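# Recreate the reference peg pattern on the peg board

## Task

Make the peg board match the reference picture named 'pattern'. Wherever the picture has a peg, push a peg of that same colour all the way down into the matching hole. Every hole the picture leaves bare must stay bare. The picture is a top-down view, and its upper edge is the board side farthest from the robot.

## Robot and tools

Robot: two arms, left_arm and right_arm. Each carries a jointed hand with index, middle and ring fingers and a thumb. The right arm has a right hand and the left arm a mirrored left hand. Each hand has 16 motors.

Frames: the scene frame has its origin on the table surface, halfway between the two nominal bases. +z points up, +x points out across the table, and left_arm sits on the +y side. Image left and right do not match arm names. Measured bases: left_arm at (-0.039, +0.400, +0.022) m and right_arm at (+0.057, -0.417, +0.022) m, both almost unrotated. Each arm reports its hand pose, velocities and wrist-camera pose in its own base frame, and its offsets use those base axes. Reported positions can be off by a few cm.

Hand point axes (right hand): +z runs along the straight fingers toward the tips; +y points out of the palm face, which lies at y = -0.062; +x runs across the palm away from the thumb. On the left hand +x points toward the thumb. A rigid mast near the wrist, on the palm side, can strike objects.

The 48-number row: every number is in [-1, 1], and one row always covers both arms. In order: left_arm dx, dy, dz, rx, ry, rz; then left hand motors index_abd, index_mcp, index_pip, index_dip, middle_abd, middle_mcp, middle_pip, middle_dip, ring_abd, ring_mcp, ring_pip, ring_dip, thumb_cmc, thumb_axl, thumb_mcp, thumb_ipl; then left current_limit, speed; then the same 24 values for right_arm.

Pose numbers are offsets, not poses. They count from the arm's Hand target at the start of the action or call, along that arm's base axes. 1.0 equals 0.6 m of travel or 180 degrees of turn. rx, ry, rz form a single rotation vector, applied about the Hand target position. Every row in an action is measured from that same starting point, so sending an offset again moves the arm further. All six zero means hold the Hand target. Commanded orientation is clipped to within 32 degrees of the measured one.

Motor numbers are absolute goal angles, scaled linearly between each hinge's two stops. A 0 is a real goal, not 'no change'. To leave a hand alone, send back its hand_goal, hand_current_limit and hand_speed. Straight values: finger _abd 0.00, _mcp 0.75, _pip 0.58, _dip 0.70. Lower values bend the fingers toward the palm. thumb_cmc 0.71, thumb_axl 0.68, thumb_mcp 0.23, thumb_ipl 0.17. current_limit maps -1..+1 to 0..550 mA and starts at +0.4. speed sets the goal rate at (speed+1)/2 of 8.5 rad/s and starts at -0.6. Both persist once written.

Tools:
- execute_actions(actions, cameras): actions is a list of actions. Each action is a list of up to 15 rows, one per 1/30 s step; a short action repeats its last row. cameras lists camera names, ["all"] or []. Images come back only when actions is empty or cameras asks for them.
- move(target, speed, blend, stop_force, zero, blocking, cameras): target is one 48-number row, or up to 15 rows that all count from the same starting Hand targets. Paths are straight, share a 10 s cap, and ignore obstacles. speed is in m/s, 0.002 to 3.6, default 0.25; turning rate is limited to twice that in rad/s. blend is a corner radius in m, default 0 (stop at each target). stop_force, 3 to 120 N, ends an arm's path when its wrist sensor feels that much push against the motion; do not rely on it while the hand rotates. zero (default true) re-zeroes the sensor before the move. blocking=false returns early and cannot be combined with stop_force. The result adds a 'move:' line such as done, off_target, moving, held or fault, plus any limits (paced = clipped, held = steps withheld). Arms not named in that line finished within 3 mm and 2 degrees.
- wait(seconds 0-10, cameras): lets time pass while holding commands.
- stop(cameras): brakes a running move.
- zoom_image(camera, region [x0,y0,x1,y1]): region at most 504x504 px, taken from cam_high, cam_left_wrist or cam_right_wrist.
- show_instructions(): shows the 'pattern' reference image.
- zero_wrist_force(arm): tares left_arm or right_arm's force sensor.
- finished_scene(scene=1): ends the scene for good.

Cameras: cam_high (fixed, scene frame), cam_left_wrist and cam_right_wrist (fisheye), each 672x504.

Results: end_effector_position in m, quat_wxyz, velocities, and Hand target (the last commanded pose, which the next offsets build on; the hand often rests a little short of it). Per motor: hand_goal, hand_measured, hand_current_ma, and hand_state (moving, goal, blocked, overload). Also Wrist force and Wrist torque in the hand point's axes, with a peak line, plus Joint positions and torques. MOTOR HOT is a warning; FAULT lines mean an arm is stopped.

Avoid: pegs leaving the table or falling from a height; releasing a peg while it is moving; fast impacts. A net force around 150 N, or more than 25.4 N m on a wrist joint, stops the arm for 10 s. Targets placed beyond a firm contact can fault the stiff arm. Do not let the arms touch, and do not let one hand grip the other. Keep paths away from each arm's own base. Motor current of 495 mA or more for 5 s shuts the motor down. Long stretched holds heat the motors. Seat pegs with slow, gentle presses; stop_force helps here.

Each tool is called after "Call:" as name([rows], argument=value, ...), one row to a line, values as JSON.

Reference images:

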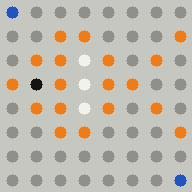

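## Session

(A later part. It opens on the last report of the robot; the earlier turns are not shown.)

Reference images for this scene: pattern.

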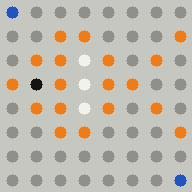

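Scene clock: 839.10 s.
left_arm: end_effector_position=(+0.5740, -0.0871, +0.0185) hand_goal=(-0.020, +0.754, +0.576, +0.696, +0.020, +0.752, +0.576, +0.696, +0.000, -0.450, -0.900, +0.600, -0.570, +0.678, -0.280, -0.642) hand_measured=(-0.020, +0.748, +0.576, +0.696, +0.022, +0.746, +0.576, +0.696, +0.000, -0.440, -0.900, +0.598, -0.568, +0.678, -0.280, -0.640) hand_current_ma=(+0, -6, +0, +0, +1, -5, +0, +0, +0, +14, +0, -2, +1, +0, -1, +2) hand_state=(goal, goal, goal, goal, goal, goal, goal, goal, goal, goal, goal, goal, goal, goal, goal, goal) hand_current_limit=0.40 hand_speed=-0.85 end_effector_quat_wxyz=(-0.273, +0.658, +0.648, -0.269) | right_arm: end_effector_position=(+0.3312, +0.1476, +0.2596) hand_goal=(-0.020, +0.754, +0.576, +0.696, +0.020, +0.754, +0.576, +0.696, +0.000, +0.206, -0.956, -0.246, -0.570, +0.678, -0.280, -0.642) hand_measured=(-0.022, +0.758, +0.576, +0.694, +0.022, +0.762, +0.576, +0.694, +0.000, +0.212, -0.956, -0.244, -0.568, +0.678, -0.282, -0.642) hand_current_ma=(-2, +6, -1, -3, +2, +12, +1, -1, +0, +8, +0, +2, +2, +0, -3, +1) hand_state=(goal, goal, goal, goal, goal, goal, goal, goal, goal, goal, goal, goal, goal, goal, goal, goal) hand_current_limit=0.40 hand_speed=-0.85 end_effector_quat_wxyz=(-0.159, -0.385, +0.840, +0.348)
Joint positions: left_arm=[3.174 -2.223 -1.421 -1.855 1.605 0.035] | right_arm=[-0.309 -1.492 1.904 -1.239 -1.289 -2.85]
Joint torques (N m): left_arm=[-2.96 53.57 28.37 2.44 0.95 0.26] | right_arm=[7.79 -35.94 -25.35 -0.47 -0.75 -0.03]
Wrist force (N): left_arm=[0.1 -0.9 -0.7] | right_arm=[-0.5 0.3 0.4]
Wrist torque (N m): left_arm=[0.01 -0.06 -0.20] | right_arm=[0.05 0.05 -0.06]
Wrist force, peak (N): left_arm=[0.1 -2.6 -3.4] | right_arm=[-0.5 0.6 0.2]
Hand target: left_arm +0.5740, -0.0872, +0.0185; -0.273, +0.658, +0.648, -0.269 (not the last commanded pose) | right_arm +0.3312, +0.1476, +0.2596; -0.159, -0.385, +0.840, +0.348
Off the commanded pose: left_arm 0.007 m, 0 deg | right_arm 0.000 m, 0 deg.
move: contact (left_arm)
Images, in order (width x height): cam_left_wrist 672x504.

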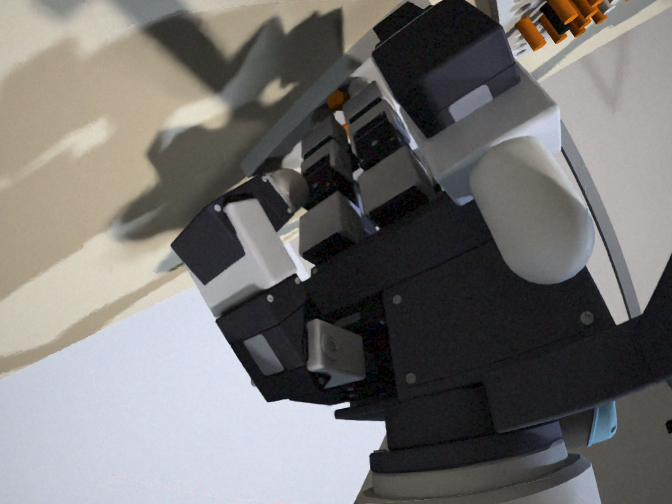

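Call:
move([
  [0,0,0,0,0,0,-0.08,0.754,0.576,0.696,0.08,0.752,0.576,0.696,0,-0.45,-0.9,0.6,-0.571,0.678,-0.281,-0.643,0.4,-0.92,0,0,0,0,0,0,-0.02,0.754,0.576,0.696,0.02,0.754,0.576,0.696,0,0.205,-0.956,-0.246,-0.571,0.678,-0.281,-0.643,0.4,-0.85],
  [0,0,0,0,0,0,-0.18,0.754,0.576,0.696,0.18,0.752,0.576,0.696,0,-0.45,-0.9,0.6,-0.571,0.678,-0.281,-0.643,0.4,-0.8,0,0,0,0,0,0,-0.02,0.754,0.576,0.696,0.02,0.754,0.576,0.696,0,0.205,-0.956,-0.246,-0.571,0.678,-0.281,-0.643,0.4,-0.85],
  [0,0,0.28,0,0,0,-0.18,0.754,0.576,0.696,0.18,0.752,0.576,0.696,0,-0.45,-0.9,0.6,-0.571,0.678,-0.281,-0.643,0.4,-0.8,0,0,0,0,0,0,-0.02,0.754,0.576,0.696,0.02,0.754,0.576,0.696,0,0.205,-0.956,-0.246,-0.571,0.678,-0.281,-0.643,0.4,-0.85],
  [-0.233,-0.3985,0.34,-0.5387,-0.2523,-0.5351,-0.18,0.754,0.576,0.696,0.18,0.752,0.576,0.696,0,-0.45,-0.9,0.6,-0.571,0.678,-0.281,-0.643,0.4,-0.8,0,0,0,0,0,0,-0.02,0.754,0.576,0.696,0.02,0.754,0.576,0.696,0,0.205,-0.956,-0.246,-0.571,0.678,-0.281,-0.643,0.4,-0.85],
  [-0.233,-0.3985,0.2325,-0.5387,-0.2523,-0.5351,-0.18,0.754,0.576,0.696,0.18,0.752,0.576,0.696,0,-0.45,-0.9,0.6,-0.571,0.678,-0.281,-0.643,0.4,-0.8,0,0,0,0,0,0,-0.02,0.754,0.576,0.696,0.02,0.754,0.576,0.696,0,0.205,-0.956,-0.246,-0.571,0.678,-0.281,-0.643,0.4,-0.85],
], speed=[0.25,0.25,0.3,0.5,0.15], blend=[0,0,0.03,0.01,0], cameras=["cam_left_wrist"])

Call:
zoom_image(camera="cam_left_wrist", region=[290, 40, 410, 130])

Scene clock: 846.00 s.
left_arm: end_effector_position=(+0.4342, -0.3262, +0.1580) hand_goal=(-0.180, +0.754, +0.576, +0.696, +0.180, +0.752, +0.576, +0.696, +0.000, -0.450, -0.900, +0.600, -0.570, +0.678, -0.280, -0.642) hand_measured=(-0.064, +0.754, +0.574, +0.696, +0.064, +0.762, +0.578, +0.696, +0.000, -0.440, -0.900, +0.598, -0.568, +0.678, -0.282, -0.640) hand_current_ma=(+310, +0, -1, +0, -314, +12, +2, +0, +0, +13, +0, -2, +1, +0, -2, +2) hand_state=(blocked, goal, goal, goal, blocked, goal, goal, goal, goal, goal, goal, goal, goal, goal, goal, goal) hand_current_limit=0.40 hand_speed=-0.80 end_effector_quat_wxyz=(+0.360, +0.871, -0.309, -0.127) | right_arm: end_effector_position=(+0.3312, +0.1476, +0.2596) hand_goal=(-0.020, +0.754, +0.576, +0.696, +0.020, +0.754, +0.576, +0.696, +0.000, +0.206, -0.956, -0.246, -0.570, +0.678, -0.280, -0.642) hand_measured=(-0.022, +0.758, +0.576, +0.694, +0.022, +0.762, +0.576, +0.694, +0.000, +0.212, -0.956, -0.244, -0.568, +0.678, -0.282, -0.642) hand_current_ma=(-2, +6, -1, -3, +2, +12, +1, -1, +0, +8, +0, +2, +2, +0, -3, +1) hand_state=(goal, goal, goal, goal, goal, goal, goal, goal, goal, goal, goal, goal, goal, goal, goal, goal) hand_current_limit=0.40 hand_speed=-0.85 end_effector_quat_wxyz=(-0.159, -0.385, +0.840, +0.348)
Joint positions: left_arm=[3.131 -1.967 -1.838 -1.461 0.984 2.414] | right_arm=[-0.309 -1.492 1.904 -1.239 -1.289 -2.85]
Joint torques (N m): left_arm=[-3.64 33.45 23.24 2.45 -3.21 -1.22] | right_arm=[7.49 -35.73 -25.72 -0.4 -0.84 -0.09]
Wrist force (N): left_arm=[0.5 0.5 -1.5] | right_arm=[-0.5 0.4 0.2]
Wrist torque (N m): left_arm=[0.27 -0.14 0.40] | right_arm=[0.08 0.06 -0.06]
Wrist force, peak (N): left_arm=[0.7 1.7 -2.4] | right_arm=[-0.6 0.4 0.4]
Hand target: left_arm +0.4342, -0.3263, +0.1580; +0.360, +0.871, -0.309, -0.127 | right_arm +0.3312, +0.1476, +0.2596; -0.159, -0.385, +0.840, +0.348
Off the commanded pose: left_arm 0.000 m, 0 deg | right_arm 0.000 m, 0 deg.
move: done
Images, in order (width x height): cam_left_wrist 672x504.

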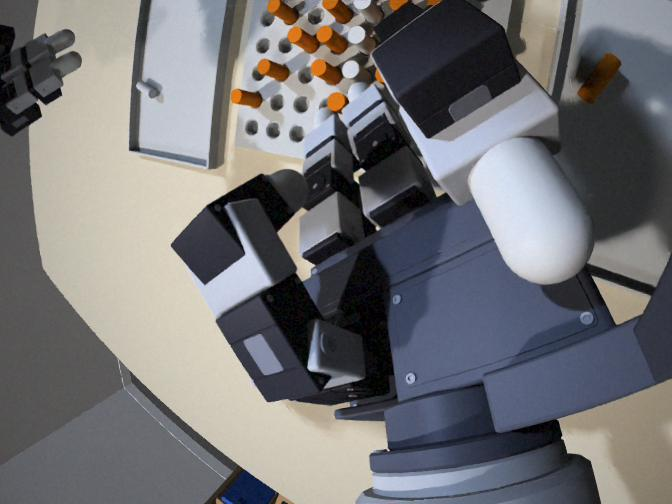

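Scaled by 4.200 from the camera's 672x504 image, which has a finer 960x720 frame.

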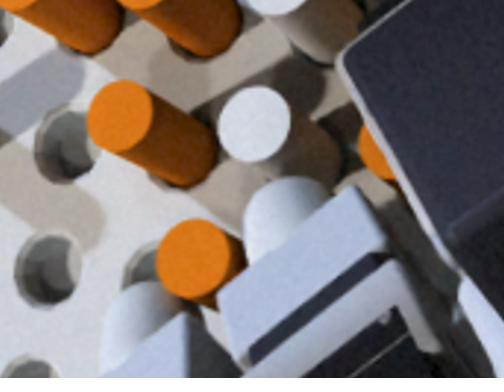

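Call:
move(target=[0,0,-0.04,0,0,0,-0.18,0.754,0.576,0.696,0.18,0.752,0.576,0.696,0,-0.45,-0.9,0.6,-0.571,0.678,-0.281,-0.643,0.4,-0.8,0,0,0,0,0,0,-0.02,0.754,0.576,0.696,0.02,0.754,0.576,0.696,0,0.205,-0.956,-0.246,-0.571,0.678,-0.281,-0.643,0.4,-0.85], speed=0.02, stop_force=3, cameras=["cam_left_wrist"])

Call:
zoom_image(camera="cam_left_wrist", region=[290, 40, 410, 130])

Scene clock: 847.73 s.
left_arm: end_effector_position=(+0.4342, -0.3263, +0.1515) hand_goal=(-0.180, +0.754, +0.576, +0.696, +0.180, +0.752, +0.576, +0.696, +0.000, -0.450, -0.900, +0.600, -0.570, +0.678, -0.280, -0.642) hand_measured=(-0.066, +0.756, +0.574, +0.692, +0.064, +0.758, +0.576, +0.694, +0.000, -0.440, -0.900, +0.598, -0.568, +0.678, -0.282, -0.640) hand_current_ma=(+310, +1, -2, -3, -314, +7, +0, -1, +0, +13, +0, -2, +1, +0, -2, +2) hand_state=(blocked, goal, goal, goal, blocked, goal, goal, goal, goal, goal, goal, goal, goal, goal, goal, goal) hand_current_limit=0.40 hand_speed=-0.80 end_effector_quat_wxyz=(+0.360, +0.871, -0.309, -0.127) | right_arm: end_effector_position=(+0.3312, +0.1476, +0.2596) hand_goal=(-0.020, +0.754, +0.576, +0.696, +0.020, +0.754, +0.576, +0.696, +0.000, +0.206, -0.956, -0.246, -0.570, +0.678, -0.280, -0.642) hand_measured=(-0.022, +0.758, +0.576, +0.694, +0.022, +0.762, +0.576, +0.694, +0.000, +0.212, -0.956, -0.244, -0.568, +0.678, -0.282, -0.642) hand_current_ma=(-2, +6, -1, -3, +2, +12, +1, -1, +0, +8, +0, +2, +2, +0, -3, +1) hand_state=(goal, goal, goal, goal, goal, goal, goal, goal, goal, goal, goal, goal, goal, goal, goal, goal) hand_current_limit=0.40 hand_speed=-0.85 end_effector_quat_wxyz=(-0.159, -0.385, +0.840, +0.348)
Joint positions: left_arm=[3.131 -1.977 -1.844 -1.445 0.984 2.414] | right_arm=[-0.309 -1.492 1.904 -1.239 -1.289 -2.85]
Joint torques (N m): left_arm=[-7.75 43.68 27.27 2.97 -2.78 -0.83] | right_arm=[7.44 -35.28 -25.92 -0.46 -0.95 -0.05]
Wrist force (N): left_arm=[0.4 0.5 -1.5] | right_arm=[-0.2 0.2 0.2]
Wrist torque (N m): left_arm=[0.28 -0.15 0.40] | right_arm=[0.06 0.02 -0.04]
Wrist force, peak (N): left_arm=[0.0 2.4 -3.9] | right_arm=[-0.4 0.8 0.2]
Hand target: left_arm +0.4342, -0.3263, +0.1515; +0.360, +0.871, -0.309, -0.127 (not the last commanded pose) | right_arm +0.3312, +0.1476, +0.2596; -0.159, -0.385, +0.840, +0.348
Off the commanded pose: left_arm 0.018 m, 0 deg | right_arm 0.000 m, 0 deg.
move: contact (left_arm)
Images, in order (width x height): cam_left_wrist 672x504.

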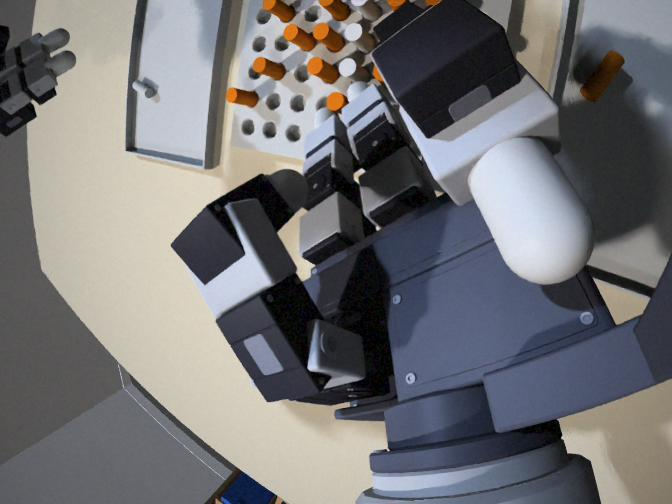

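Scaled by 4.200 from the camera's 672x504 image, which has a finer 960x720 frame.

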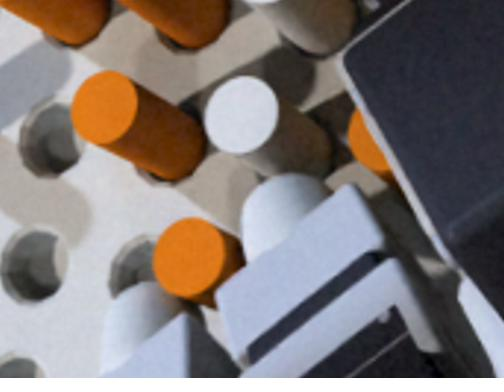

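Call:
move(target=[0,0,-0.03,0,0,0,-0.18,0.754,0.576,0.696,0.18,0.752,0.576,0.696,0,-0.45,-0.9,0.6,-0.571,0.678,-0.281,-0.643,0.4,-0.8,0,0,0,0,0,0,-0.02,0.754,0.576,0.696,0.02,0.754,0.576,0.696,0,0.205,-0.956,-0.246,-0.571,0.678,-0.281,-0.643,0.4,-0.85], speed=0.015, stop_force=4, cameras=["cam_left_wrist"])

Call:
zoom_image(camera="cam_left_wrist", region=[290, 40, 410, 130])

Scene clock: 849.93 s.
left_arm: end_effector_position=(+0.4342, -0.3263, +0.1428) hand_goal=(-0.180, +0.754, +0.576, +0.696, +0.180, +0.752, +0.576, +0.696, +0.000, -0.450, -0.900, +0.600, -0.570, +0.678, -0.280, -0.642) hand_measured=(-0.066, +0.746, +0.568, +0.692, +0.064, +0.746, +0.568, +0.692, +0.000, -0.440, -0.900, +0.598, -0.568, +0.678, -0.282, -0.640) hand_current_ma=(+310, -10, -9, -4, -314, -6, -8, -2, +0, +13, +0, -2, +1, +0, -2, +2) hand_state=(blocked, goal, goal, goal, blocked, goal, goal, goal, goal, goal, goal, goal, goal, goal, goal, goal) hand_current_limit=0.40 hand_speed=-0.80 end_effector_quat_wxyz=(+0.360, +0.871, -0.309, -0.127) | right_arm: end_effector_position=(+0.3312, +0.1476, +0.2596) hand_goal=(-0.020, +0.754, +0.576, +0.696, +0.020, +0.754, +0.576, +0.696, +0.000, +0.206, -0.956, -0.246, -0.570, +0.678, -0.280, -0.642) hand_measured=(-0.022, +0.758, +0.576, +0.694, +0.022, +0.762, +0.576, +0.694, +0.000, +0.212, -0.956, -0.244, -0.568, +0.678, -0.282, -0.642) hand_current_ma=(-2, +6, -1, -3, +2, +12, +1, -1, +0, +8, +0, +2, +2, +0, -3, +1) hand_state=(goal, goal, goal, goal, goal, goal, goal, goal, goal, goal, goal, goal, goal, goal, goal, goal) hand_current_limit=0.40 hand_speed=-0.85 end_effector_quat_wxyz=(-0.159, -0.385, +0.840, +0.348)
Joint positions: left_arm=[3.131 -1.991 -1.852 -1.424 0.984 2.414] | right_arm=[-0.309 -1.492 1.904 -1.239 -1.289 -2.85]
Joint torques (N m): left_arm=[-6.75 44.32 26.87 2.06 -2.54 -0.26] | right_arm=[7.77 -35.87 -26.52 -0.46 -0.82 0.02]
Wrist force (N): left_arm=[0.6 1.4 -2.7] | right_arm=[-0.4 0.3 0.2]
Wrist torque (N m): left_arm=[0.27 -0.18 0.40] | right_arm=[0.06 0.03 -0.05]
Wrist force, peak (N): left_arm=[0.3 2.7 -5.6] | right_arm=[-0.6 0.5 0.3]
Hand target: left_arm +0.4342, -0.3263, +0.1428; +0.360, +0.871, -0.309, -0.127 (not the last commanded pose) | right_arm +0.3312, +0.1476, +0.2596; -0.159, -0.385, +0.840, +0.348
Off the commanded pose: left_arm 0.009 m, 0 deg | right_arm 0.000 m, 0 deg.
move: contact (left_arm)
Images, in order (width x height): cam_left_wrist 672x504.

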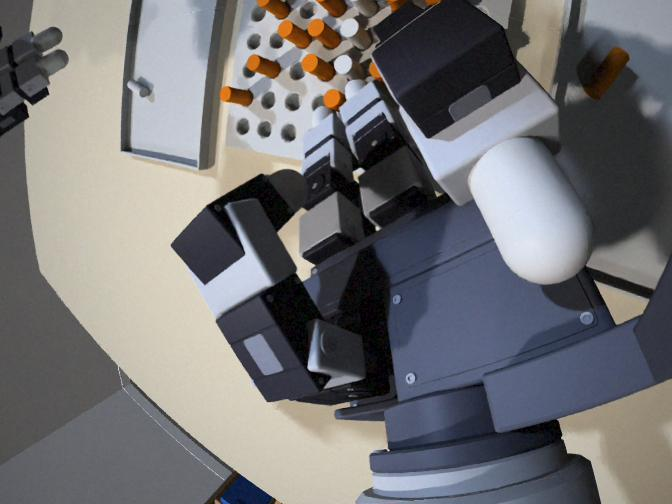

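Scaled by 4.200 from the camera's 672x504 image, which has a finer 960x720 frame.

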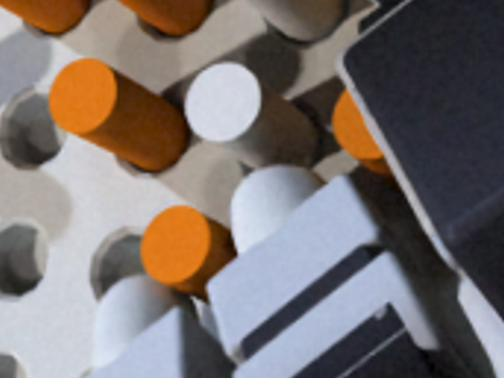

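Call:
move([
  [0,0,0.0033,0,0,0,-0.02,0.754,0.576,0.696,0.02,0.752,0.576,0.696,0,-0.45,-0.9,0.6,-0.571,0.678,-0.281,-0.643,0.4,-0.85,0,0,0,0,0,0,-0.02,0.754,0.576,0.696,0.02,0.754,0.576,0.696,0,0.205,-0.956,-0.246,-0.571,0.678,-0.281,-0.643,0.4,-0.85],
  [0,0,0.1453,0,0,0,-0.02,0.754,0.576,0.696,0.02,0.752,0.576,0.696,0,-0.45,-0.9,0.6,-0.571,0.678,-0.281,-0.643,0.4,-0.85,0,0,0,0,0,0,-0.02,0.754,0.576,0.696,0.02,0.754,0.576,0.696,0,0.205,-0.956,-0.246,-0.571,0.678,-0.281,-0.643,0.4,-0.85],
  [0.0628,0.186,0.1453,0.5460,0.1514,0.4613,-0.02,0.754,0.576,0.696,0.02,0.752,0.576,0.696,0,-0.45,-0.9,0.6,-0.571,0.678,-0.281,-0.643,0.4,-0.85,0,0,0,0,0,0,-0.02,0.754,0.576,0.696,0.02,0.754,0.576,0.696,0,0.205,-0.956,-0.246,-0.571,0.678,-0.281,-0.643,0.4,-0.85],
  [0.0628,0.186,-0.138,0.5460,0.1514,0.4613,-0.02,0.754,0.576,0.696,0.02,0.752,0.576,0.696,0,-0.45,-0.9,0.6,-0.571,0.678,-0.281,-0.643,0.4,-0.85,0,0,0,0,0,0,-0.02,0.754,0.576,0.696,0.02,0.754,0.576,0.696,0,0.205,-0.956,-0.246,-0.571,0.678,-0.281,-0.643,0.4,-0.85],
], speed=[0.03,0.2,0.5,0.25], blend=[0,0.02,0.03,0], cameras=["cam_left_wrist","cam_right_wrist"])

Call:
zoom_image(camera="cam_left_wrist", region=[270, 20, 390, 110])

Call:
zoom_image(camera="cam_right_wrist", region=[380, 20, 500, 110])

Scene clock: 857.40 s.
left_arm: end_effector_position=(+0.4719, -0.2146, +0.0601) hand_goal=(-0.020, +0.754, +0.576, +0.696, +0.020, +0.752, +0.576, +0.696, +0.000, -0.450, -0.900, +0.600, -0.570, +0.678, -0.280, -0.642) hand_measured=(-0.022, +0.748, +0.576, +0.694, +0.022, +0.746, +0.576, +0.694, +0.000, -0.440, -0.900, +0.598, -0.568, +0.678, -0.280, -0.640) hand_current_ma=(+0, -8, +0, -2, +1, -8, +0, -2, +0, +13, +0, -2, +1, +0, -1, +2) hand_state=(goal, goal, goal, goal, goal, goal, goal, goal, goal, goal, goal, goal, goal, goal, goal, goal) hand_current_limit=0.40 hand_speed=-0.85 end_effector_quat_wxyz=(-0.314, +0.757, +0.529, -0.220) | right_arm: end_effector_position=(+0.3312, +0.1476, +0.2596) hand_goal=(-0.020, +0.754, +0.576, +0.696, +0.020, +0.754, +0.576, +0.696, +0.000, +0.206, -0.956, -0.246, -0.570, +0.678, -0.280, -0.642) hand_measured=(-0.022, +0.758, +0.576, +0.694, +0.022, +0.762, +0.576, +0.694, +0.000, +0.212, -0.956, -0.244, -0.568, +0.678, -0.282, -0.642) hand_current_ma=(-2, +6, -1, -3, +2, +12, +1, -1, +0, +8, +0, +2, +2, +0, -3, +1) hand_state=(goal, goal, goal, goal, goal, goal, goal, goal, goal, goal, goal, goal, goal, goal, goal, goal) hand_current_limit=0.40 hand_speed=-0.85 end_effector_quat_wxyz=(-0.159, -0.385, +0.840, +0.348)
Joint positions: left_arm=[2.907 -2.043 -1.599 -1.854 1.652 0.082] | right_arm=[-0.309 -1.492 1.904 -1.239 -1.289 -2.85]
Joint torques (N m): left_arm=[-0.72 35.7 13.65 2.44 -1.62 1.04] | right_arm=[7.58 -35.12 -25.82 -0.35 -0.92 0.04]
Wrist force (N): left_arm=[0.0 -1.1 -0.8] | right_arm=[-0.4 0.5 0.2]
Wrist torque (N m): left_arm=[-0.02 -0.05 -0.26] | right_arm=[0.10 0.03 -0.04]
Wrist force, peak (N): left_arm=[0.4 1.4 -3.1] | right_arm=[-0.6 0.5 0.3]
Hand target: left_arm +0.4718, -0.2147, +0.0600; -0.314, +0.757, +0.529, -0.220 | right_arm +0.3312, +0.1476, +0.2596; -0.159, -0.385, +0.840, +0.348
Off the commanded pose: left_arm 0.000 m, 0 deg | right_arm 0.000 m, 0 deg.
move: done
Images, in order (width x height): cam_left_wrist 672x504, cam_right_wrist 672x504.

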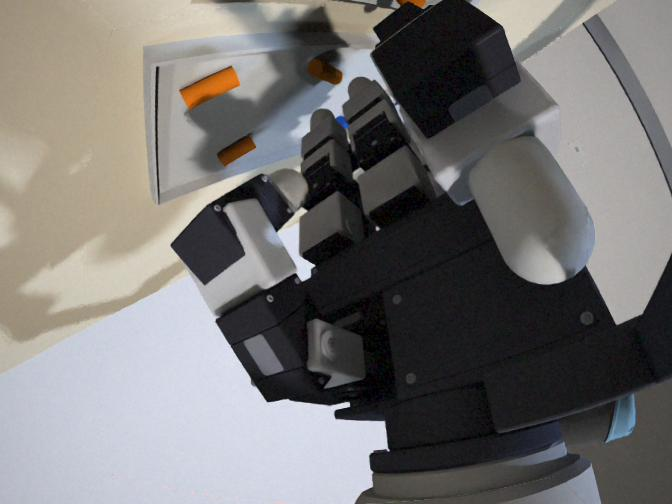

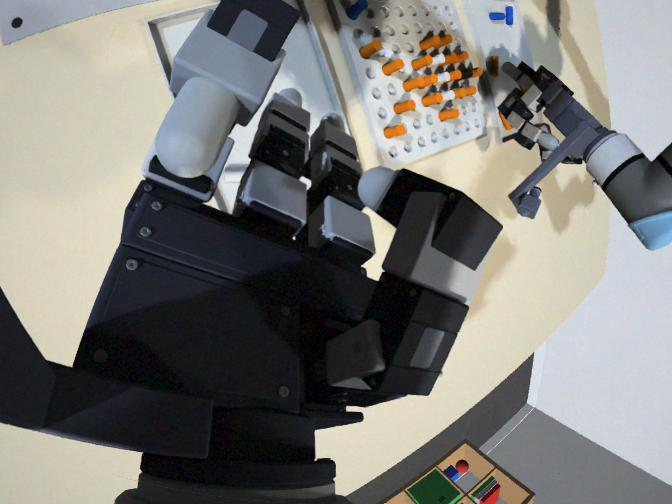

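Scaled by 4.200 from the camera's 672x504 image, which has a finer 960x720 frame.

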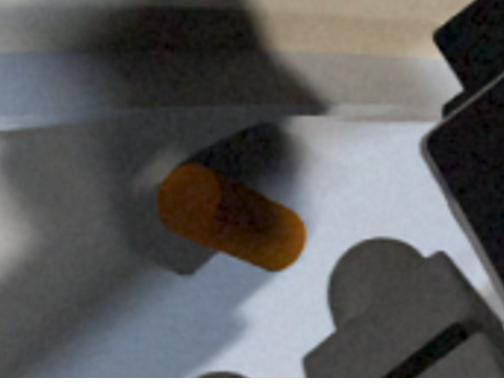

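Scaled by 4.200 from the camera's 672x504 image, which has a finer 960x720 frame.

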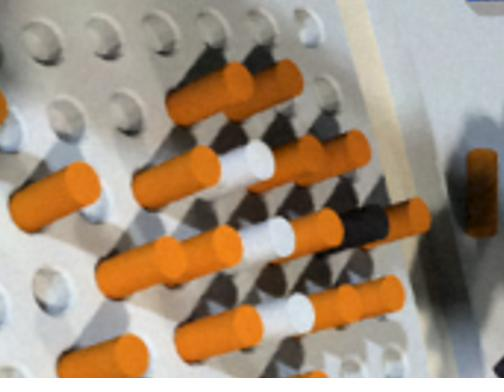

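Call:
move(target=[-0.0143,0.0155,-0.0333,0,0,0.0061,-0.02,0.754,0.576,0.696,0.02,0.752,0.576,0.696,0,-0.45,-0.9,0.6,-0.571,0.678,-0.281,-0.643,0.4,-0.85,0,0,0,0,0,0,-0.02,0.754,0.576,0.696,0.02,0.754,0.576,0.696,0,0.205,-0.956,-0.246,-0.571,0.678,-0.281,-0.643,0.4,-0.85], speed=0.12, cameras=["cam_left_wrist"])

Call:
zoom_image(camera="cam_left_wrist", region=[270, 30, 390, 120])

Scene clock: 859.30 s.
left_arm: end_effector_position=(+0.4633, -0.2053, +0.0401) hand_goal=(-0.020, +0.754, +0.576, +0.696, +0.020, +0.752, +0.576, +0.696, +0.000, -0.450, -0.900, +0.600, -0.570, +0.678, -0.280, -0.642) hand_measured=(-0.022, +0.748, +0.576, +0.694, +0.022, +0.746, +0.576, +0.694, +0.000, -0.440, -0.900, +0.598, -0.568, +0.678, -0.280, -0.640) hand_current_ma=(+0, -8, +0, -2, +1, -8, +0, -2, +0, +13, +0, -2, +1, +0, -1, +2) hand_state=(goal, goal, goal, goal, goal, goal, goal, goal, goal, goal, goal, goal, goal, goal, goal, goal) hand_current_limit=0.40 hand_speed=-0.85 end_effector_quat_wxyz=(-0.312, +0.752, +0.536, -0.223) | right_arm: end_effector_position=(+0.3312, +0.1476, +0.2596) hand_goal=(-0.020, +0.754, +0.576, +0.696, +0.020, +0.754, +0.576, +0.696, +0.000, +0.206, -0.956, -0.246, -0.570, +0.678, -0.280, -0.642) hand_measured=(-0.022, +0.758, +0.576, +0.694, +0.022, +0.762, +0.576, +0.694, +0.000, +0.212, -0.956, -0.244, -0.568, +0.678, -0.282, -0.642) hand_current_ma=(-2, +6, -1, -3, +2, +12, +1, -1, +0, +8, +0, +2, +2, +0, -3, +1) hand_state=(goal, goal, goal, goal, goal, goal, goal, goal, goal, goal, goal, goal, goal, goal, goal, goal) hand_current_limit=0.40 hand_speed=-0.85 end_effector_quat_wxyz=(-0.159, -0.385, +0.840, +0.348)
Joint positions: left_arm=[2.922 -2.043 -1.658 -1.795 1.649 0.08] | right_arm=[-0.309 -1.492 1.904 -1.239 -1.289 -2.85]
Joint torques (N m): left_arm=[-8.89 28.83 27.9 -1.46 -0.84 0.12] | right_arm=[7.28 -35.36 -26.44 -0.33 -0.92 -0.14]
Wrist force (N): left_arm=[0.1 -1.0 -0.8] | right_arm=[-0.3 0.1 0.2]
Wrist torque (N m): left_arm=[0.00 -0.07 -0.18] | right_arm=[0.05 0.03 -0.04]
Wrist force, peak (N): left_arm=[0.0 -1.6 -1.1] | right_arm=[-0.4 0.4 0.6]
Hand target: left_arm +0.4633, -0.2054, +0.0400; -0.312, +0.752, +0.536, -0.223 | right_arm +0.3312, +0.1476, +0.2596; -0.159, -0.385, +0.840, +0.348
Off the commanded pose: left_arm 0.000 m, 0 deg | right_arm 0.000 m, 0 deg.
move: done
Images, in order (width x height): cam_left_wrist 672x504.

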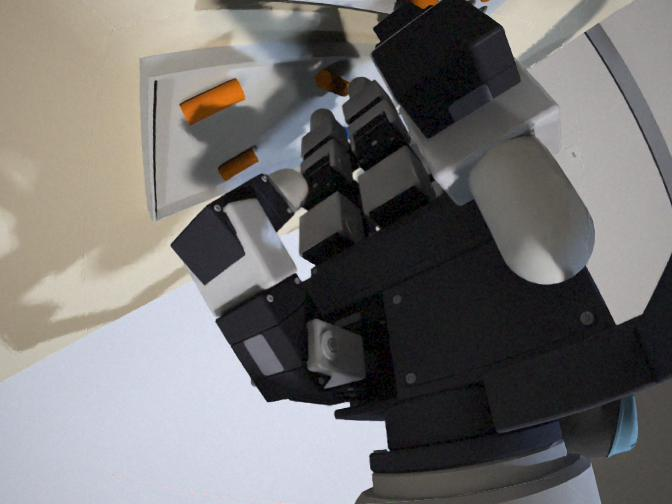

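Scaled by 4.200 from the camera's 672x504 image, which has a finer 960x720 frame.

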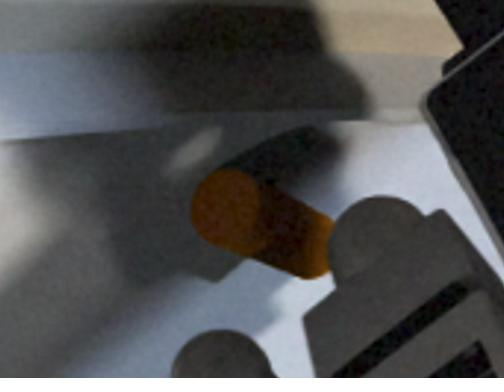

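Call:
move(target=[-0.0009,0.0008,-0.045,0,0,0,-0.02,0.754,0.576,0.696,0.02,0.752,0.576,0.696,0,-0.45,-0.9,0.6,-0.571,0.678,-0.281,-0.643,0.4,-0.85,0,0,0,0,0,0,-0.02,0.754,0.576,0.696,0.02,0.754,0.576,0.696,0,0.205,-0.956,-0.246,-0.571,0.678,-0.281,-0.643,0.4,-0.85], speed=0.025, stop_force=3, cameras=["cam_left_wrist"])

Call:
zoom_image(camera="cam_left_wrist", region=[300, 60, 400, 135])

Scene clock: 861.90 s.
left_arm: end_effector_position=(+0.4628, -0.2049, +0.0174) hand_goal=(-0.020, +0.754, +0.576, +0.696, +0.020, +0.752, +0.576, +0.696, +0.000, -0.450, -0.900, +0.600, -0.570, +0.678, -0.280, -0.642) hand_measured=(-0.022, +0.752, +0.578, +0.698, +0.022, +0.750, +0.580, +0.698, +0.000, -0.440, -0.900, +0.598, -0.568, +0.678, -0.280, -0.640) hand_current_ma=(+0, -2, +2, +1, +1, -1, +3, +1, +0, +13, +0, -2, +1, +0, -1, +2) hand_state=(goal, goal, goal, goal, goal, goal, goal, goal, goal, goal, goal, goal, goal, goal, goal, goal) hand_current_limit=0.40 hand_speed=-0.85 end_effector_quat_wxyz=(-0.312, +0.752, +0.536, -0.223) | right_arm: end_effector_position=(+0.3312, +0.1476, +0.2596) hand_goal=(-0.020, +0.754, +0.576, +0.696, +0.020, +0.754, +0.576, +0.696, +0.000, +0.206, -0.956, -0.246, -0.570, +0.678, -0.280, -0.642) hand_measured=(-0.022, +0.758, +0.576, +0.694, +0.022, +0.762, +0.576, +0.694, +0.000, +0.212, -0.956, -0.244, -0.568, +0.678, -0.282, -0.642) hand_current_ma=(-2, +6, -1, -3, +2, +12, +1, -1, +0, +8, +0, +2, +2, +0, -3, +1) hand_state=(goal, goal, goal, goal, goal, goal, goal, goal, goal, goal, goal, goal, goal, goal, goal, goal) hand_current_limit=0.40 hand_speed=-0.85 end_effector_quat_wxyz=(-0.159, -0.385, +0.840, +0.348)
Joint positions: left_arm=[2.922 -2.071 -1.682 -1.743 1.65 0.08] | right_arm=[-0.309 -1.492 1.904 -1.239 -1.289 -2.85]
Joint torques (N m): left_arm=[-0.61 48.56 26.3 2.53 0.85 0.13] | right_arm=[7.66 -36.24 -26.44 -0.36 -0.95 -0.04]
Wrist force (N): left_arm=[0.1 -1.0 -0.8] | right_arm=[-0.3 0.2 0.3]
Wrist torque (N m): left_arm=[0.08 -0.09 -0.19] | right_arm=[0.05 0.04 -0.05]
Wrist force, peak (N): left_arm=[-0.2 -2.4 -3.5] | right_arm=[-0.5 0.6 0.2]
Hand target: left_arm +0.4628, -0.2049, +0.0174; -0.312, +0.752, +0.536, -0.223 (not the last commanded pose) | right_arm +0.3312, +0.1476, +0.2596; -0.159, -0.385, +0.840, +0.348
Off the commanded pose: left_arm 0.004 m, 0 deg | right_arm 0.000 m, 0 deg.
move: contact (left_arm)
Images, in order (width x height): cam_left_wrist 672x504.

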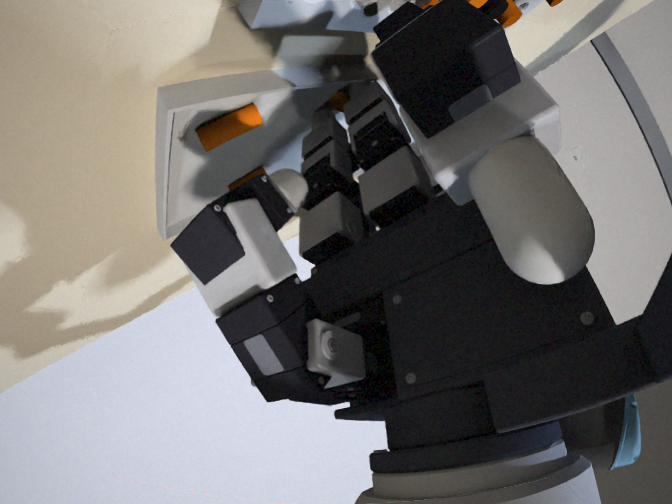

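Scaled by 5.040 from the camera's 672x504 image, which has a finer 960x720 frame.

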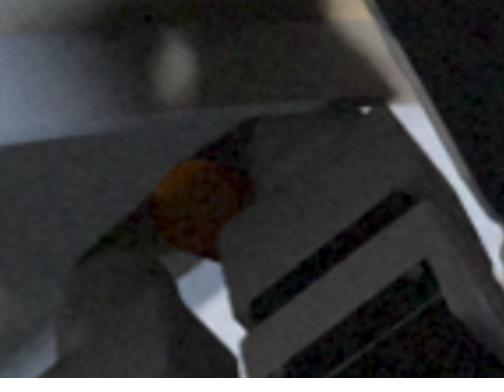

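Call:
move([
  [0,0,0,0,0,0,-0.08,0.754,0.576,0.696,0.08,0.752,0.576,0.696,0,-0.45,-0.9,0.6,-0.571,0.678,-0.281,-0.643,0.4,-0.92,0,0,0,0,0,0,-0.02,0.754,0.576,0.696,0.02,0.754,0.576,0.696,0,0.205,-0.956,-0.246,-0.571,0.678,-0.281,-0.643,0.4,-0.85],
  [0,0,0,0,0,0,-0.18,0.754,0.576,0.696,0.18,0.752,0.576,0.696,0,-0.45,-0.9,0.6,-0.571,0.678,-0.281,-0.643,0.4,-0.8,0,0,0,0,0,0,-0.02,0.754,0.576,0.696,0.02,0.754,0.576,0.696,0,0.205,-0.956,-0.246,-0.571,0.678,-0.281,-0.643,0.4,-0.85],
  [0,0,0.28,0,0,0,-0.18,0.754,0.576,0.696,0.18,0.752,0.576,0.696,0,-0.45,-0.9,0.6,-0.571,0.678,-0.281,-0.643,0.4,-0.8,0,0,0,0,0,0,-0.02,0.754,0.576,0.696,0.02,0.754,0.576,0.696,0,0.205,-0.956,-0.246,-0.571,0.678,-0.281,-0.643,0.4,-0.85],
  [-0.053,-0.1527,0.34,-0.5459,-0.1570,-0.4656,-0.18,0.754,0.576,0.696,0.18,0.752,0.576,0.696,0,-0.45,-0.9,0.6,-0.571,0.678,-0.281,-0.643,0.4,-0.8,0,0,0,0,0,0,-0.02,0.754,0.576,0.696,0.02,0.754,0.576,0.696,0,0.205,-0.956,-0.246,-0.571,0.678,-0.281,-0.643,0.4,-0.85],
  [-0.053,-0.1527,0.2343,-0.5459,-0.1570,-0.4656,-0.18,0.754,0.576,0.696,0.18,0.752,0.576,0.696,0,-0.45,-0.9,0.6,-0.571,0.678,-0.281,-0.643,0.4,-0.8,0,0,0,0,0,0,-0.02,0.754,0.576,0.696,0.02,0.754,0.576,0.696,0,0.205,-0.956,-0.246,-0.571,0.678,-0.281,-0.643,0.4,-0.85],
], speed=[0.25,0.25,0.3,0.5,0.15], blend=[0,0,0.03,0.01,0], cameras=["cam_left_wrist"])

Call:
zoom_image(camera="cam_left_wrist", region=[290, 40, 410, 130])

Scene clock: 867.70 s.
left_arm: end_effector_position=(+0.4310, -0.2965, +0.1580) hand_goal=(-0.180, +0.754, +0.576, +0.696, +0.180, +0.752, +0.576, +0.696, +0.000, -0.450, -0.900, +0.600, -0.570, +0.678, -0.280, -0.642) hand_measured=(-0.064, +0.756, +0.574, +0.696, +0.064, +0.758, +0.576, +0.696, +0.000, -0.440, -0.900, +0.598, -0.568, +0.678, -0.282, -0.640) hand_current_ma=(+316, +2, -1, +0, -312, +6, +0, +0, +0, +13, +0, -2, +1, +0, -2, +2) hand_state=(blocked, goal, goal, goal, blocked, goal, goal, goal, goal, goal, goal, goal, goal, goal, goal, goal) hand_current_limit=0.40 hand_speed=-0.80 end_effector_quat_wxyz=(+0.360, +0.871, -0.309, -0.127) | right_arm: end_effector_position=(+0.3312, +0.1476, +0.2596) hand_goal=(-0.020, +0.754, +0.576, +0.696, +0.020, +0.754, +0.576, +0.696, +0.000, +0.206, -0.956, -0.246, -0.570, +0.678, -0.280, -0.642) hand_measured=(-0.022, +0.758, +0.576, +0.694, +0.022, +0.762, +0.576, +0.694, +0.000, +0.212, -0.956, -0.244, -0.568, +0.678, -0.282, -0.642) hand_current_ma=(-2, +6, -1, -3, +2, +12, +1, -1, +0, +8, +0, +2, +2, +0, -3, +1) hand_state=(goal, goal, goal, goal, goal, goal, goal, goal, goal, goal, goal, goal, goal, goal, goal, goal) hand_current_limit=0.40 hand_speed=-0.85 end_effector_quat_wxyz=(-0.159, -0.385, +0.840, +0.348)
Joint positions: left_arm=[3.185 -1.947 -1.86 -1.488 1.013 2.468] | right_arm=[-0.309 -1.492 1.904 -1.239 -1.289 -2.85]
Joint torques (N m): left_arm=[-2.96 32.55 20.66 2.31 -2.97 -1.43] | right_arm=[7.38 -35.41 -26.38 -0.39 -1.03 -0.07]
Wrist force (N): left_arm=[0.4 0.6 -1.6] | right_arm=[-0.2 0.2 0.2]
Wrist torque (N m): left_arm=[0.29 -0.12 0.38] | right_arm=[0.07 0.02 -0.03]
Wrist force, peak (N): left_arm=[1.0 1.5 -2.4] | right_arm=[-0.6 0.6 0.4]
Hand target: left_arm +0.4310, -0.2966, +0.1580; +0.360, +0.871, -0.309, -0.127 | right_arm +0.3312, +0.1476, +0.2596; -0.159, -0.385, +0.840, +0.348
Off the commanded pose: left_arm 0.000 m, 0 deg | right_arm 0.000 m, 0 deg.
move: done
Images, in order (width x height): cam_left_wrist 672x504.

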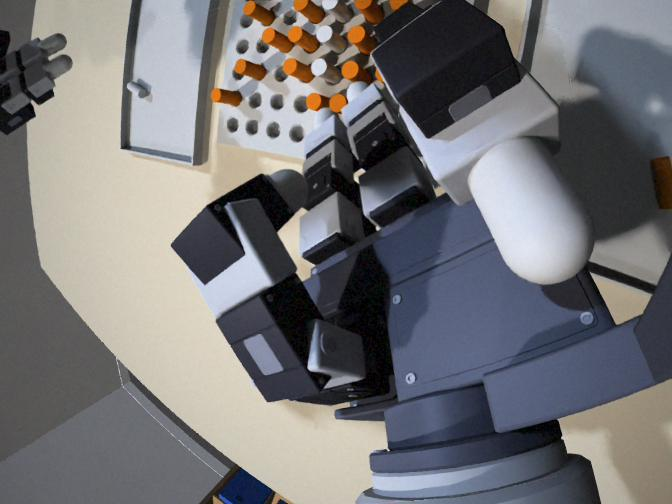

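Scaled by 4.200 from the camera's 672x504 image, which has a finer 960x720 frame.

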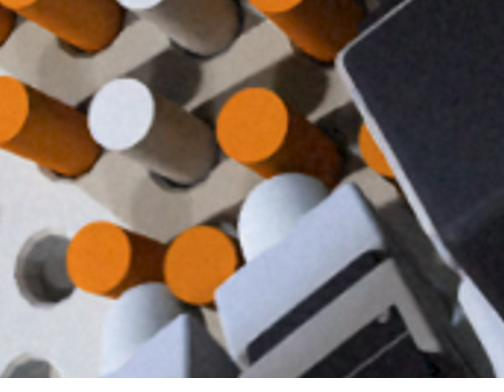

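Call:
move(target=[0,0,-0.04,0,0,0,-0.18,0.754,0.576,0.696,0.18,0.752,0.576,0.696,0,-0.45,-0.9,0.6,-0.571,0.678,-0.281,-0.643,0.4,-0.8,0,0,0,0,0,0,-0.02,0.754,0.576,0.696,0.02,0.754,0.576,0.696,0,0.205,-0.956,-0.246,-0.571,0.678,-0.281,-0.643,0.4,-0.85], speed=0.02, stop_force=3, cameras=["cam_left_wrist"])

Call:
zoom_image(camera="cam_left_wrist", region=[290, 40, 410, 130])

Scene clock: 869.43 s.
left_arm: end_effector_position=(+0.4310, -0.2966, +0.1480) hand_goal=(-0.180, +0.754, +0.576, +0.696, +0.180, +0.752, +0.576, +0.696, +0.000, -0.450, -0.900, +0.600, -0.570, +0.678, -0.280, -0.642) hand_measured=(-0.064, +0.752, +0.570, +0.694, +0.064, +0.752, +0.570, +0.694, +0.000, -0.440, -0.900, +0.598, -0.568, +0.678, -0.282, -0.640) hand_current_ma=(+316, -1, -5, -2, -312, +0, -5, -2, +0, +13, +0, -2, +1, +0, -2, +2) hand_state=(blocked, goal, goal, goal, blocked, goal, goal, goal, goal, goal, goal, goal, goal, goal, goal, goal) hand_current_limit=0.40 hand_speed=-0.80 end_effector_quat_wxyz=(+0.360, +0.871, -0.309, -0.127) | right_arm: end_effector_position=(+0.3312, +0.1476, +0.2596) hand_goal=(-0.020, +0.754, +0.576, +0.696, +0.020, +0.754, +0.576, +0.696, +0.000, +0.206, -0.956, -0.246, -0.570, +0.678, -0.280, -0.642) hand_measured=(-0.022, +0.758, +0.576, +0.694, +0.022, +0.762, +0.576, +0.694, +0.000, +0.212, -0.956, -0.244, -0.568, +0.678, -0.282, -0.642) hand_current_ma=(-2, +6, -1, -3, +2, +12, +1, -1, +0, +8, +0, +2, +2, +0, -3, +1) hand_state=(goal, goal, goal, goal, goal, goal, goal, goal, goal, goal, goal, goal, goal, goal, goal, goal) hand_current_limit=0.40 hand_speed=-0.85 end_effector_quat_wxyz=(-0.159, -0.385, +0.840, +0.348)
Joint positions: left_arm=[3.185 -1.963 -1.869 -1.463 1.013 2.468] | right_arm=[-0.309 -1.492 1.904 -1.239 -1.289 -2.85]
Joint torques (N m): left_arm=[-7.15 41.49 26.96 3 -1.92 -0.59] | right_arm=[7.87 -35.05 -26.26 -0.38 -0.88 0.03]
Wrist force (N): left_arm=[0.2 1.4 -2.3] | right_arm=[-0.5 0.5 0.3]
Wrist torque (N m): left_arm=[0.33 -0.12 0.36] | right_arm=[0.09 0.06 -0.06]
Wrist force, peak (N): left_arm=[0.0 2.4 -4.6] | right_arm=[-0.5 0.6 0.3]
Hand target: left_arm +0.4310, -0.2966, +0.1480; +0.360, +0.871, -0.309, -0.127 (not the last commanded pose) | right_arm +0.3312, +0.1476, +0.2596; -0.159, -0.385, +0.840, +0.348
Off the commanded pose: left_arm 0.014 m, 0 deg | right_arm 0.000 m, 0 deg.
move: contact (left_arm)
Images, in order (width x height): cam_left_wrist 672x504.

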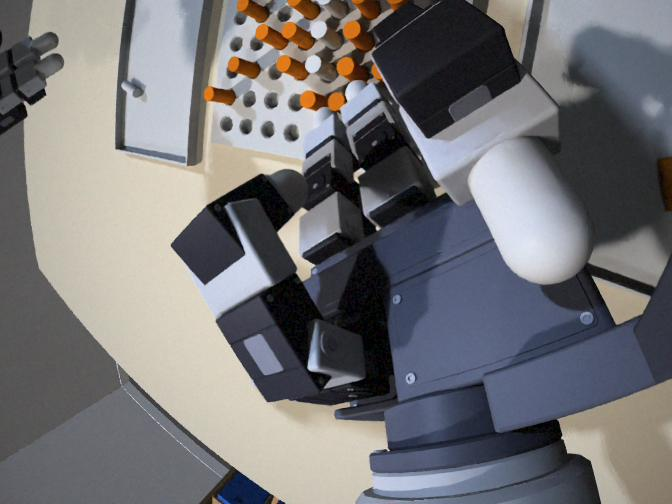

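Scaled by 4.200 from the camera's 672x504 image, which has a finer 960x720 frame.

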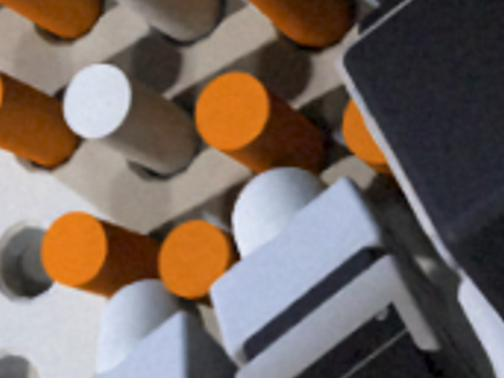

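Call:
move([
  [0,0,0.0033,0,0,0,-0.02,0.754,0.576,0.696,0.02,0.752,0.576,0.696,0,-0.45,-0.9,0.6,-0.571,0.678,-0.281,-0.643,0.4,-0.85,0,0,0,0,0,0,-0.02,0.754,0.576,0.696,0.02,0.754,0.576,0.696,0,0.205,-0.956,-0.246,-0.571,0.678,-0.281,-0.643,0.4,-0.85],
  [0,0,0.1367,0,0,0,-0.02,0.754,0.576,0.696,0.02,0.752,0.576,0.696,0,-0.45,-0.9,0.6,-0.571,0.678,-0.281,-0.643,0.4,-0.85,0,0,0,0,0,0,-0.02,0.754,0.576,0.696,0.02,0.754,0.576,0.696,0,0.205,-0.956,-0.246,-0.571,0.678,-0.281,-0.643,0.4,-0.85],
  [-0.1348,0.2987,0.1367,0.5461,0.1412,0.4534,-0.02,0.754,0.576,0.696,0.02,0.752,0.576,0.696,0,-0.45,-0.9,0.6,-0.571,0.678,-0.281,-0.643,0.4,-0.85,0,0,0,0,0,0,-0.02,0.754,0.576,0.696,0.02,0.754,0.576,0.696,0,0.205,-0.956,-0.246,-0.571,0.678,-0.281,-0.643,0.4,-0.85],
  [-0.1348,0.2987,-0.1467,0.5461,0.1412,0.4534,-0.02,0.754,0.576,0.696,0.02,0.752,0.576,0.696,0,-0.45,-0.9,0.6,-0.571,0.678,-0.281,-0.643,0.4,-0.85,0,0,0,0,0,0,-0.02,0.754,0.576,0.696,0.02,0.754,0.576,0.696,0,0.205,-0.956,-0.246,-0.571,0.678,-0.281,-0.643,0.4,-0.85],
], speed=[0.03,0.2,0.5,0.25], blend=[0,0.02,0.03,0], cameras=["cam_left_wrist","cam_right_wrist"])

Call:
zoom_image(camera="cam_left_wrist", region=[270, 20, 390, 110])

Call:
zoom_image(camera="cam_right_wrist", region=[380, 20, 500, 110])

Scene clock: 875.17 s.
left_arm: end_effector_position=(+0.3502, -0.1173, +0.0601) hand_goal=(-0.020, +0.754, +0.576, +0.696, +0.020, +0.752, +0.576, +0.696, +0.000, -0.450, -0.900, +0.600, -0.570, +0.678, -0.280, -0.642) hand_measured=(-0.022, +0.748, +0.576, +0.694, +0.022, +0.746, +0.576, +0.694, +0.000, -0.440, -0.900, +0.598, -0.568, +0.678, -0.280, -0.640) hand_current_ma=(+0, -8, +0, -2, +1, -7, +0, -2, +0, +13, +0, -2, +1, +0, -1, +2) hand_state=(goal, goal, goal, goal, goal, goal, goal, goal, goal, goal, goal, goal, goal, goal, goal, goal) hand_current_limit=0.40 hand_speed=-0.85 end_effector_quat_wxyz=(-0.318, +0.766, +0.516, -0.214) | right_arm: end_effector_position=(+0.3312, +0.1476, +0.2596) hand_goal=(-0.020, +0.754, +0.576, +0.696, +0.020, +0.754, +0.576, +0.696, +0.000, +0.206, -0.956, -0.246, -0.570, +0.678, -0.280, -0.642) hand_measured=(-0.022, +0.758, +0.576, +0.694, +0.022, +0.762, +0.576, +0.694, +0.000, +0.212, -0.956, -0.244, -0.568, +0.678, -0.282, -0.642) hand_current_ma=(-2, +6, -1, -3, +2, +12, +1, -1, +0, +8, +0, +2, +2, +0, -3, +1) hand_state=(goal, goal, goal, goal, goal, goal, goal, goal, goal, goal, goal, goal, goal, goal, goal, goal) hand_current_limit=0.40 hand_speed=-0.85 end_effector_quat_wxyz=(-0.159, -0.385, +0.840, +0.348)
Joint positions: left_arm=[3.044 -1.72 -2.052 -1.706 1.773 0.206] | right_arm=[-0.309 -1.492 1.904 -1.239 -1.289 -2.85]
Joint torques (N m): left_arm=[-7.86 17.49 11.92 2.22 -1.85 1.11] | right_arm=[7.06 -35.21 -26.06 -0.4 -0.96 -0.11]
Wrist force (N): left_arm=[-0.3 -0.8 -0.8] | right_arm=[-0.3 0.3 0.2]
Wrist torque (N m): left_arm=[0.01 0.02 -0.31] | right_arm=[0.07 0.02 -0.04]
Wrist force, peak (N): left_arm=[0.4 1.0 -2.5] | right_arm=[-0.5 0.5 0.5]
Hand target: left_arm +0.3501, -0.1173, +0.0599; -0.318, +0.766, +0.516, -0.214 | right_arm +0.3312, +0.1476, +0.2596; -0.159, -0.385, +0.840, +0.348
Off the commanded pose: left_arm 0.000 m, 0 deg | right_arm 0.000 m, 0 deg.
move: done
Images, in order (width x height): cam_left_wrist 672x504, cam_right_wrist 672x504.

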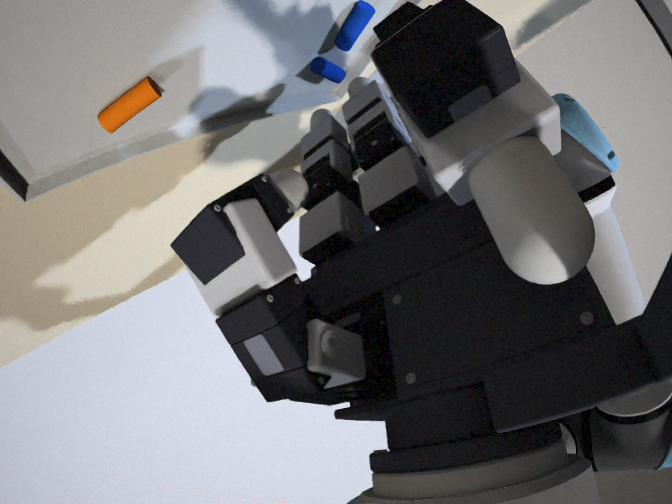

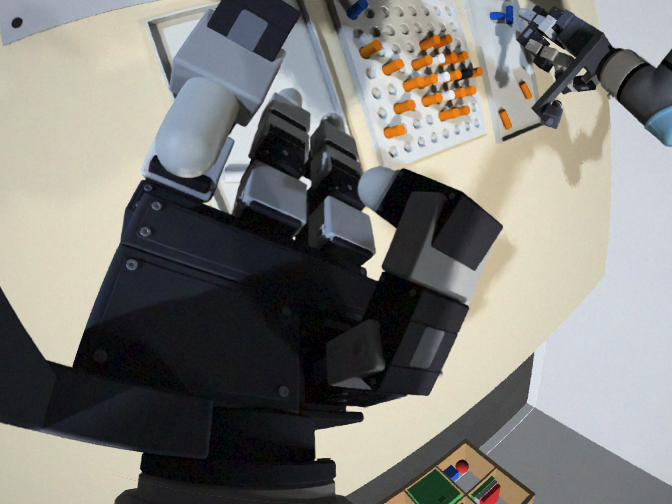

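Scaled by 4.200 from the camera's 672x504 image, which has a finer 960x720 frame.

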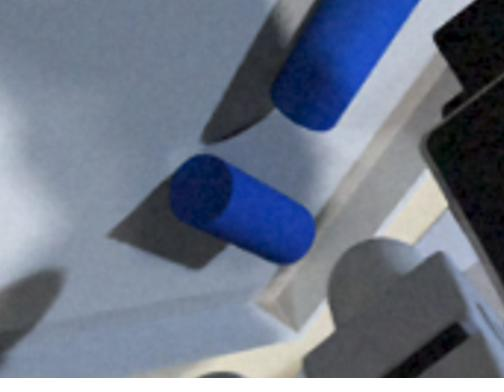

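Scaled by 4.200 from the camera's 672x504 image, which has a finer 960x720 frame.

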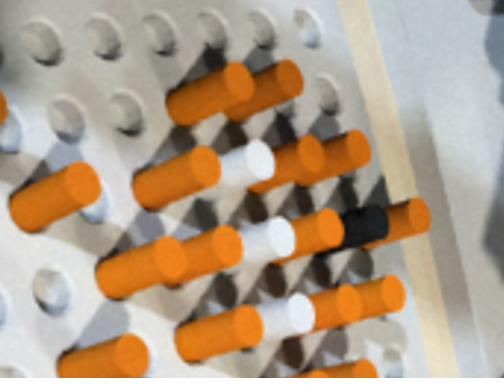

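Call:
move(target=[-0.0213,0.001,-0.0333,0,0,-0.0094,-0.015,0.754,0.576,0.696,0.034,0.752,0.576,0.696,0,-0.45,-0.9,0.6,-0.571,0.678,-0.281,-0.643,0.4,-0.85,0,0,0,0,0,0,-0.02,0.754,0.576,0.696,0.02,0.754,0.576,0.696,0,0.205,-0.956,-0.246,-0.571,0.678,-0.281,-0.643,0.4,-0.85], speed=0.12, cameras=["cam_left_wrist"])

Call:
zoom_image(camera="cam_left_wrist", region=[270, 30, 390, 120])

Scene clock: 879.80 s.
left_arm: end_effector_position=(+0.3373, -0.1168, +0.0399) hand_goal=(-0.014, +0.754, +0.576, +0.696, +0.034, +0.752, +0.576, +0.696, +0.000, -0.450, -0.900, +0.600, -0.570, +0.678, -0.280, -0.642) hand_measured=(-0.016, +0.748, +0.576, +0.694, +0.032, +0.746, +0.576, +0.694, +0.000, -0.440, -0.900, +0.598, -0.568, +0.678, -0.280, -0.640) hand_current_ma=(-2, -8, +0, -2, -2, -7, +0, -2, +0, +13, +0, -2, +1, +0, -1, +2) hand_state=(goal, goal, goal, goal, goal, goal, goal, goal, goal, goal, goal, goal, goal, goal, goal, goal) hand_current_limit=0.40 hand_speed=-0.85 end_effector_quat_wxyz=(-0.321, +0.774, +0.504, -0.210) | right_arm: end_effector_position=(+0.3312, +0.1476, +0.2596) hand_goal=(-0.020, +0.754, +0.576, +0.696, +0.020, +0.754, +0.576, +0.696, +0.000, +0.206, -0.956, -0.246, -0.570, +0.678, -0.280, -0.642) hand_measured=(-0.022, +0.758, +0.576, +0.694, +0.022, +0.762, +0.576, +0.694, +0.000, +0.212, -0.956, -0.244, -0.568, +0.678, -0.282, -0.642) hand_current_ma=(-2, +6, -1, -3, +2, +12, +1, -1, +0, +8, +0, +2, +2, +0, -3, +1) hand_state=(goal, goal, goal, goal, goal, goal, goal, goal, goal, goal, goal, goal, goal, goal, goal, goal) hand_current_limit=0.40 hand_speed=-0.85 end_effector_quat_wxyz=(-0.159, -0.385, +0.840, +0.348)
Joint positions: left_arm=[3.036 -1.725 -2.112 -1.638 1.788 0.222] | right_arm=[-0.309 -1.492 1.904 -1.239 -1.289 -2.85]
Joint torques (N m): left_arm=[6.56 26.75 25.26 -1.47 -1.48 -1.11] | right_arm=[7.51 -35.61 -26.11 -0.44 -1 -0.07]
Wrist force (N): left_arm=[0.1 -0.8 -0.6] | right_arm=[-0.4 0.5 0.2]
Wrist torque (N m): left_arm=[-0.01 -0.03 -0.25] | right_arm=[0.09 0.04 -0.04]
Wrist force, peak (N): left_arm=[0.1 -1.1 -1.1] | right_arm=[-0.3 0.6 0.5]
Hand target: left_arm +0.3374, -0.1167, +0.0400; -0.321, +0.774, +0.504, -0.210 | right_arm +0.3312, +0.1476, +0.2596; -0.159, -0.385, +0.840, +0.348
Off the commanded pose: left_arm 0.000 m, 0 deg | right_arm 0.000 m, 0 deg.
move: done
Images, in order (width x height): cam_left_wrist 672x504.

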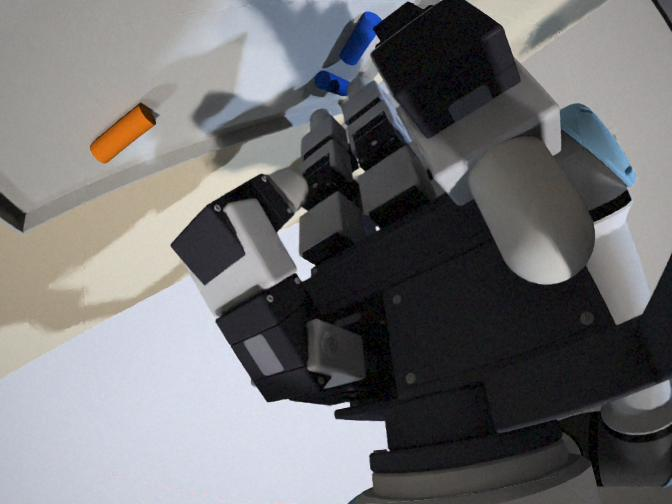

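Scaled by 4.200 from the camera's 672x504 image, which has a finer 960x720 frame.

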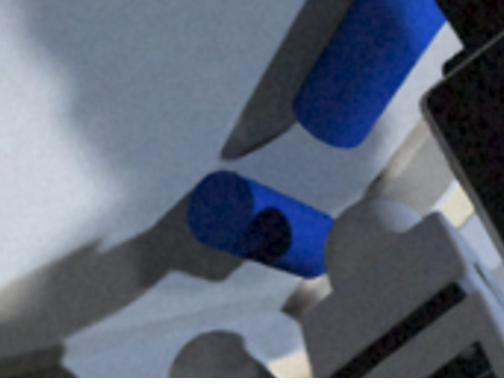

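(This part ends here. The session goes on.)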